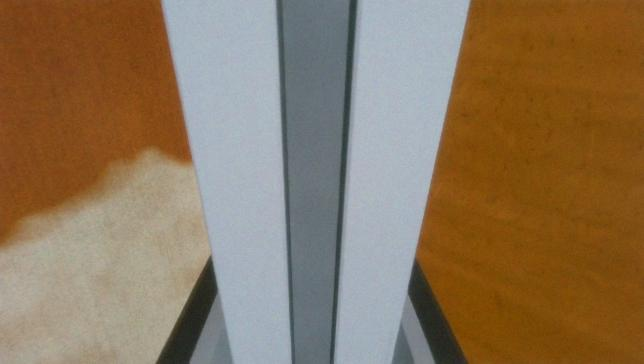

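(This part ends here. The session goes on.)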